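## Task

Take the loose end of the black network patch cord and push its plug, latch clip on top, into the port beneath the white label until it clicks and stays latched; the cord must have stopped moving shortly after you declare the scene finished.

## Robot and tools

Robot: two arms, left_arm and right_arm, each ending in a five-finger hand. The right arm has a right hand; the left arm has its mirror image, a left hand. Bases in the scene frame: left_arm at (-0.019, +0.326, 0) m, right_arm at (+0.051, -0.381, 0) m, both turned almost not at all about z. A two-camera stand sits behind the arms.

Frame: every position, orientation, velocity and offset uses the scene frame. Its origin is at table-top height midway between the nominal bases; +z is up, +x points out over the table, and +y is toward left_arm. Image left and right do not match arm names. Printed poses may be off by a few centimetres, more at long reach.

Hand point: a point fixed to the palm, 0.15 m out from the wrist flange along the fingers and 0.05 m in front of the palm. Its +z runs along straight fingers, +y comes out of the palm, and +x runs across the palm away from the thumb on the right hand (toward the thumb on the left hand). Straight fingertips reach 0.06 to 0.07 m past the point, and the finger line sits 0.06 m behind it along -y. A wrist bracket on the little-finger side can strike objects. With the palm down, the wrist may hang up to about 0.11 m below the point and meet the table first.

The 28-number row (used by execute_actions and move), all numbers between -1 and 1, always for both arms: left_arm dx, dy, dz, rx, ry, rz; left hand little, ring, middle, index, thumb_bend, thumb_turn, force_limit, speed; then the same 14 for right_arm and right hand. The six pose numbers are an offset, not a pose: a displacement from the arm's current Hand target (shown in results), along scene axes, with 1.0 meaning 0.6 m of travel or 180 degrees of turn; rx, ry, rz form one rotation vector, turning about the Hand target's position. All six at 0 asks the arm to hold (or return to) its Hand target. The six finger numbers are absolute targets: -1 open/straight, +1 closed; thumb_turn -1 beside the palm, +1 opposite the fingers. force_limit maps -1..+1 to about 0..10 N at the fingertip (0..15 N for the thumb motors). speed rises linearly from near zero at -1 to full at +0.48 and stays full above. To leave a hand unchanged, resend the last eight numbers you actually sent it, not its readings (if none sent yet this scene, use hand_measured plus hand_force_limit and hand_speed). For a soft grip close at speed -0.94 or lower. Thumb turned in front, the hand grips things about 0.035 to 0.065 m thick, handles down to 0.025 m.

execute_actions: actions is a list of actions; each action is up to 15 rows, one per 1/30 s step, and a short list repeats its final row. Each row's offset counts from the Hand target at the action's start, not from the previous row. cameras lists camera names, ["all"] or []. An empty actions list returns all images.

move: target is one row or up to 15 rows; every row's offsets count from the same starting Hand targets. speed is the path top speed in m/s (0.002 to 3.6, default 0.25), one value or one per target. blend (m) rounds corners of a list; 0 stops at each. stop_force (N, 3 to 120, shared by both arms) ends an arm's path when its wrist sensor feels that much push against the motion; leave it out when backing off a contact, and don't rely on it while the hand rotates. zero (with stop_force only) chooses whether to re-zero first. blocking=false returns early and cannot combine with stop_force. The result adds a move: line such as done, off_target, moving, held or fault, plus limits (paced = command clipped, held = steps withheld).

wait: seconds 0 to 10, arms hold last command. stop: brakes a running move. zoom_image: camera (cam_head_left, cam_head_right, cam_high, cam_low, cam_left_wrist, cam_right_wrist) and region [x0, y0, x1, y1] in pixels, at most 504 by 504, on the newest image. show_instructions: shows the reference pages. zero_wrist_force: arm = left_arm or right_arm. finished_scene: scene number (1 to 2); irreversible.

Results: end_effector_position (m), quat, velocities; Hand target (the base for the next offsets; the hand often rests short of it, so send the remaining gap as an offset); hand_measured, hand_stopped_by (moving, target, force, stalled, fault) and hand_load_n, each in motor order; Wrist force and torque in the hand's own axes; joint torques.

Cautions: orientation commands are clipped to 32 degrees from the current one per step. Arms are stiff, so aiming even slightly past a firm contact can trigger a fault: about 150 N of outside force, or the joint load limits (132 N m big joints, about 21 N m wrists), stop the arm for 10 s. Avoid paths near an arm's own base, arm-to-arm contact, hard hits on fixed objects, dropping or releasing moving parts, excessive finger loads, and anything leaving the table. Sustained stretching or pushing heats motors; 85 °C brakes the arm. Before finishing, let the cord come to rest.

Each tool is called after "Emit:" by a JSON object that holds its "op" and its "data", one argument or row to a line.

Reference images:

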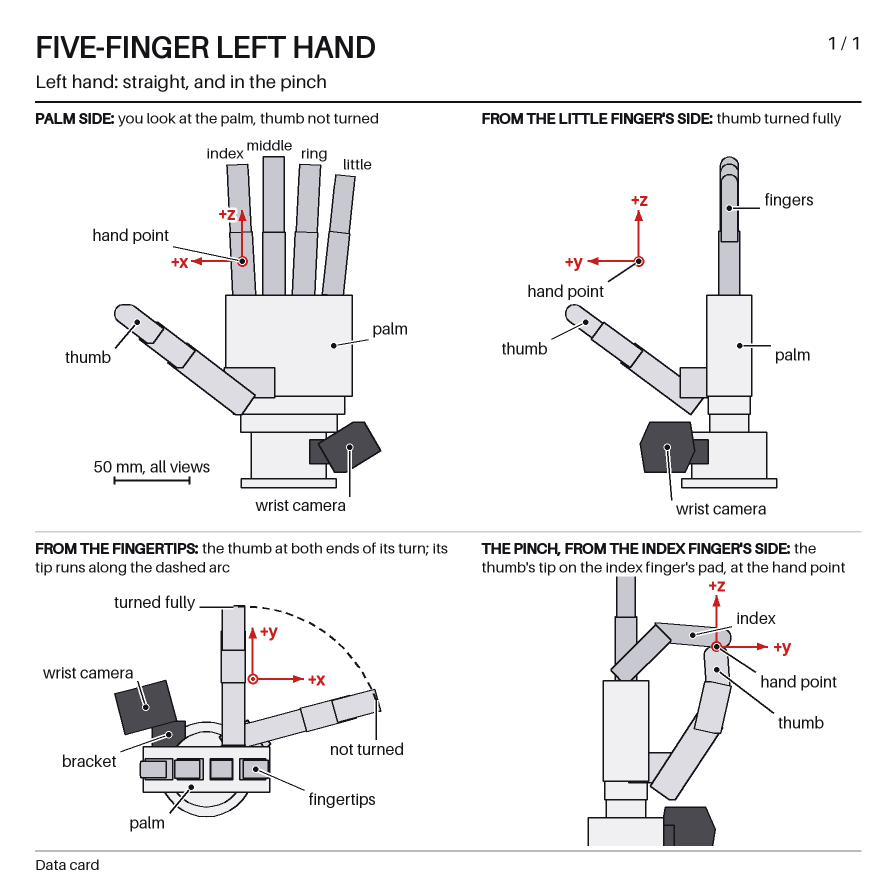

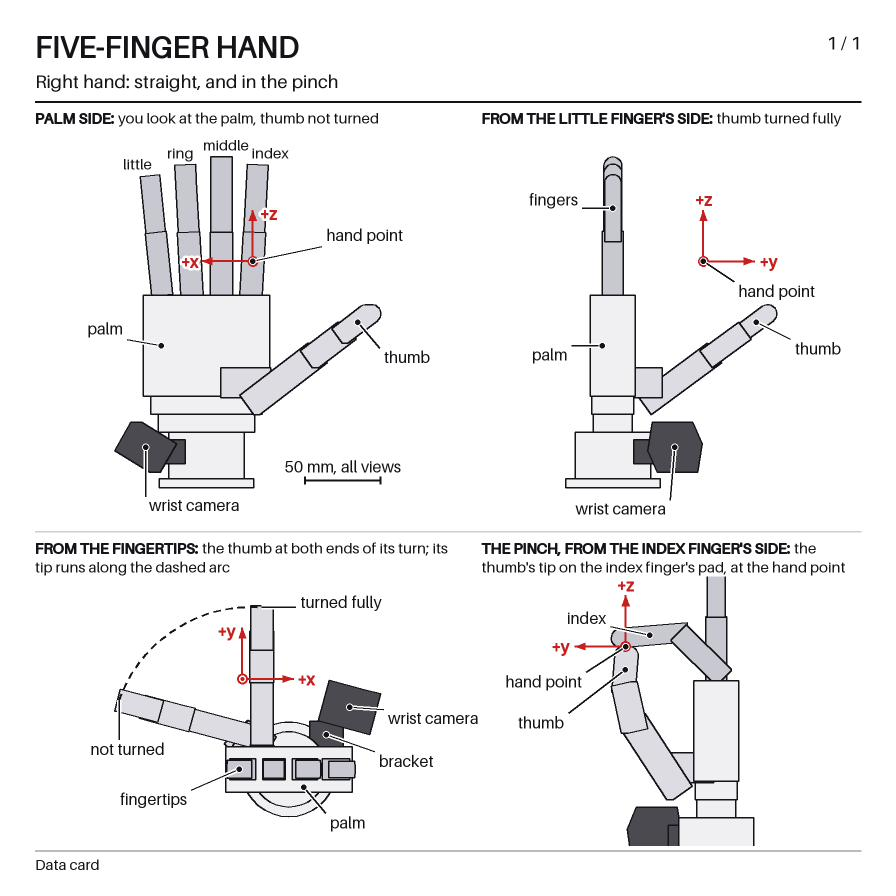

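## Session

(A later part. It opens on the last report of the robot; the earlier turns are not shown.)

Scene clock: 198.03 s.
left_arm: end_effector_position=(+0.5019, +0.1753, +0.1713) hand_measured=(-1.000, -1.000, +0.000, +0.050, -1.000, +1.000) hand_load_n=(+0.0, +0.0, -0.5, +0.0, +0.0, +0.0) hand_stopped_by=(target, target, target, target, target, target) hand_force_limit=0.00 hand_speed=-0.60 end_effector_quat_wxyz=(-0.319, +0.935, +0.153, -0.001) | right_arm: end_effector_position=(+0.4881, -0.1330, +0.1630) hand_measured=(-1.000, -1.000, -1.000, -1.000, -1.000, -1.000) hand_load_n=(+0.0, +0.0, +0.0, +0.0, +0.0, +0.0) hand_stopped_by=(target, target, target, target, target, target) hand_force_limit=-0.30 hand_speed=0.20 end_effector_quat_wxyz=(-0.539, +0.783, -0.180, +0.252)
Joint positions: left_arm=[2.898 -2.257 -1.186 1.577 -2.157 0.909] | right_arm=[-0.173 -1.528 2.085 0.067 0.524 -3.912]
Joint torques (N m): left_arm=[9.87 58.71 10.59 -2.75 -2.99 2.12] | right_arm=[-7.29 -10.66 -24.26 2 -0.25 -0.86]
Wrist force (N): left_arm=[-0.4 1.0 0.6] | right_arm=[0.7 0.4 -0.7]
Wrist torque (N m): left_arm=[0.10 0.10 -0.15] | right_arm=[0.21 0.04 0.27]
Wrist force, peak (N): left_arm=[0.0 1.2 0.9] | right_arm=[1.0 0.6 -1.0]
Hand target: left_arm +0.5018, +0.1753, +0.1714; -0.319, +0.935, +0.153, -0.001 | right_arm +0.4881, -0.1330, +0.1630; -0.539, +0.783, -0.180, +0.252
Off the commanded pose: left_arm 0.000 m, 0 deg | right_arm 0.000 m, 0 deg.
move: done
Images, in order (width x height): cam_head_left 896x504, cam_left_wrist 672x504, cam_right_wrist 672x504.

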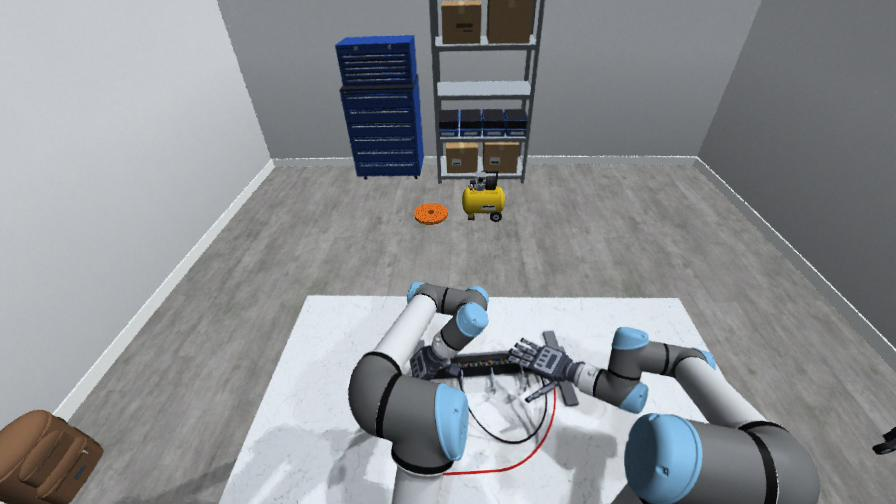

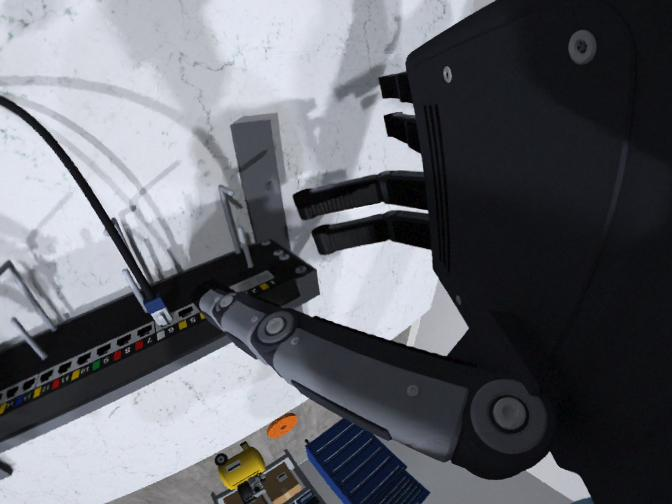

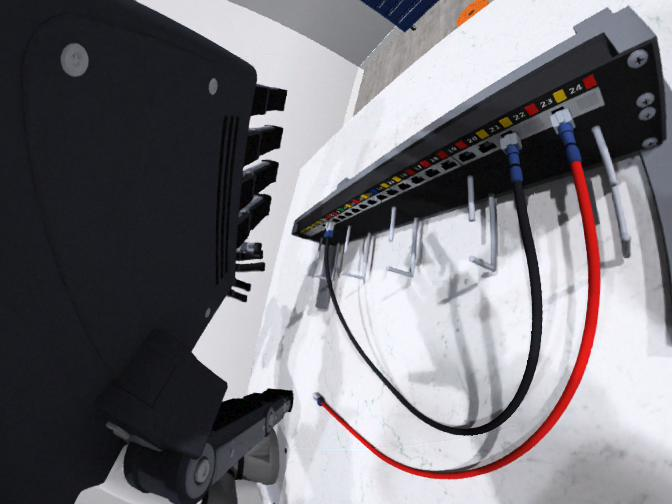

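Emit:
{"op": "wait", "data": {
  "seconds": 1.5,
  "cameras": ["cam_right_wrist"]
}}

Emit:
{"op": "zoom_image", "data": {
  "camera": "cam_right_wrist",
  "region": [310, 200, 350, 240]
}}

Scene clock: 199.60 s.
left_arm: end_effector_position=(+0.5018, +0.1753, +0.1714) hand_measured=(-1.000, -1.000, +0.000, +0.050, -1.000, +1.000) hand_load_n=(+0.0, +0.0, +0.0, +0.0, +0.0, +0.0) hand_stopped_by=(target, target, target, target, target, target) hand_force_limit=0.00 hand_speed=-0.60 end_effector_quat_wxyz=(-0.319, +0.935, +0.153, -0.001) | right_arm: end_effector_position=(+0.4881, -0.1330, +0.1630) hand_measured=(-1.000, -1.000, -1.000, -1.000, -1.000, -1.000) hand_load_n=(+0.0, +0.0, +0.0, +0.0, +0.0, +0.0) hand_stopped_by=(target, target, target, target, target, target) hand_force_limit=-0.30 hand_speed=0.20 end_effector_quat_wxyz=(-0.539, +0.783, -0.180, +0.252)
Joint positions: left_arm=[2.898 -2.257 -1.187 1.577 -2.157 0.909] | right_arm=[-0.173 -1.528 2.085 0.067 0.524 -3.912]
Joint torques (N m): left_arm=[8.28 59.69 8.39 -0.82 -2.83 1.97] | right_arm=[-6.4 -10.52 -23.66 2.07 -0.54 -0.74]
Wrist force (N): left_arm=[-0.4 0.7 0.8] | right_arm=[0.7 0.1 -0.7]
Wrist torque (N m): left_arm=[0.05 0.10 -0.13] | right_arm=[0.17 0.04 0.26]
Wrist force, peak (N): left_arm=[-0.5 1.0 1.0] | right_arm=[1.2 0.2 -1.0]
Hand target: left_arm +0.5018, +0.1753, +0.1714; -0.319, +0.935, +0.153, -0.001 | right_arm +0.4881, -0.1330, +0.1630; -0.539, +0.783, -0.180, +0.252
Off the commanded pose: left_arm 0.000 m, 0 deg | right_arm 0.000 m, 0 deg.
wait: 1.50 s; at rest by 0.10 s
Images, in order (width x height): cam_right_wrist 672x504.

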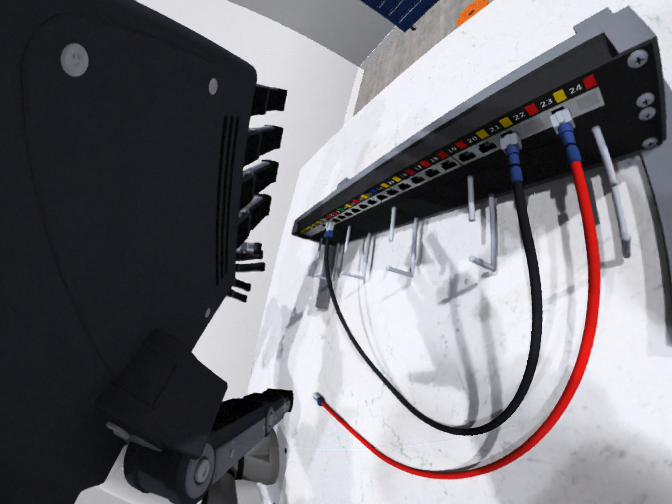

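Scaled by 12.600 from the camera's 672x504 image, which has a finer 960x720 frame.

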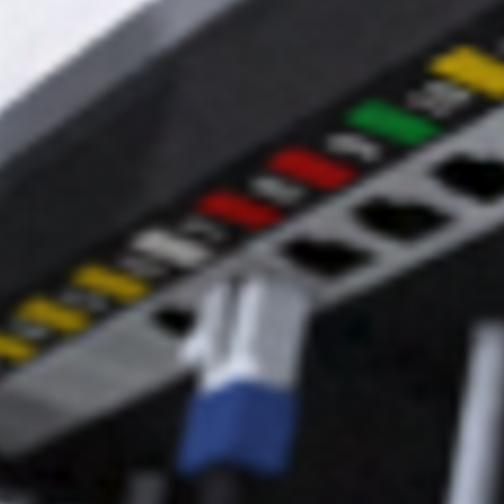

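Emit:
{"op": "finished_scene", "data": {
  "scene": 2
}}

The scene is finished: the task was done.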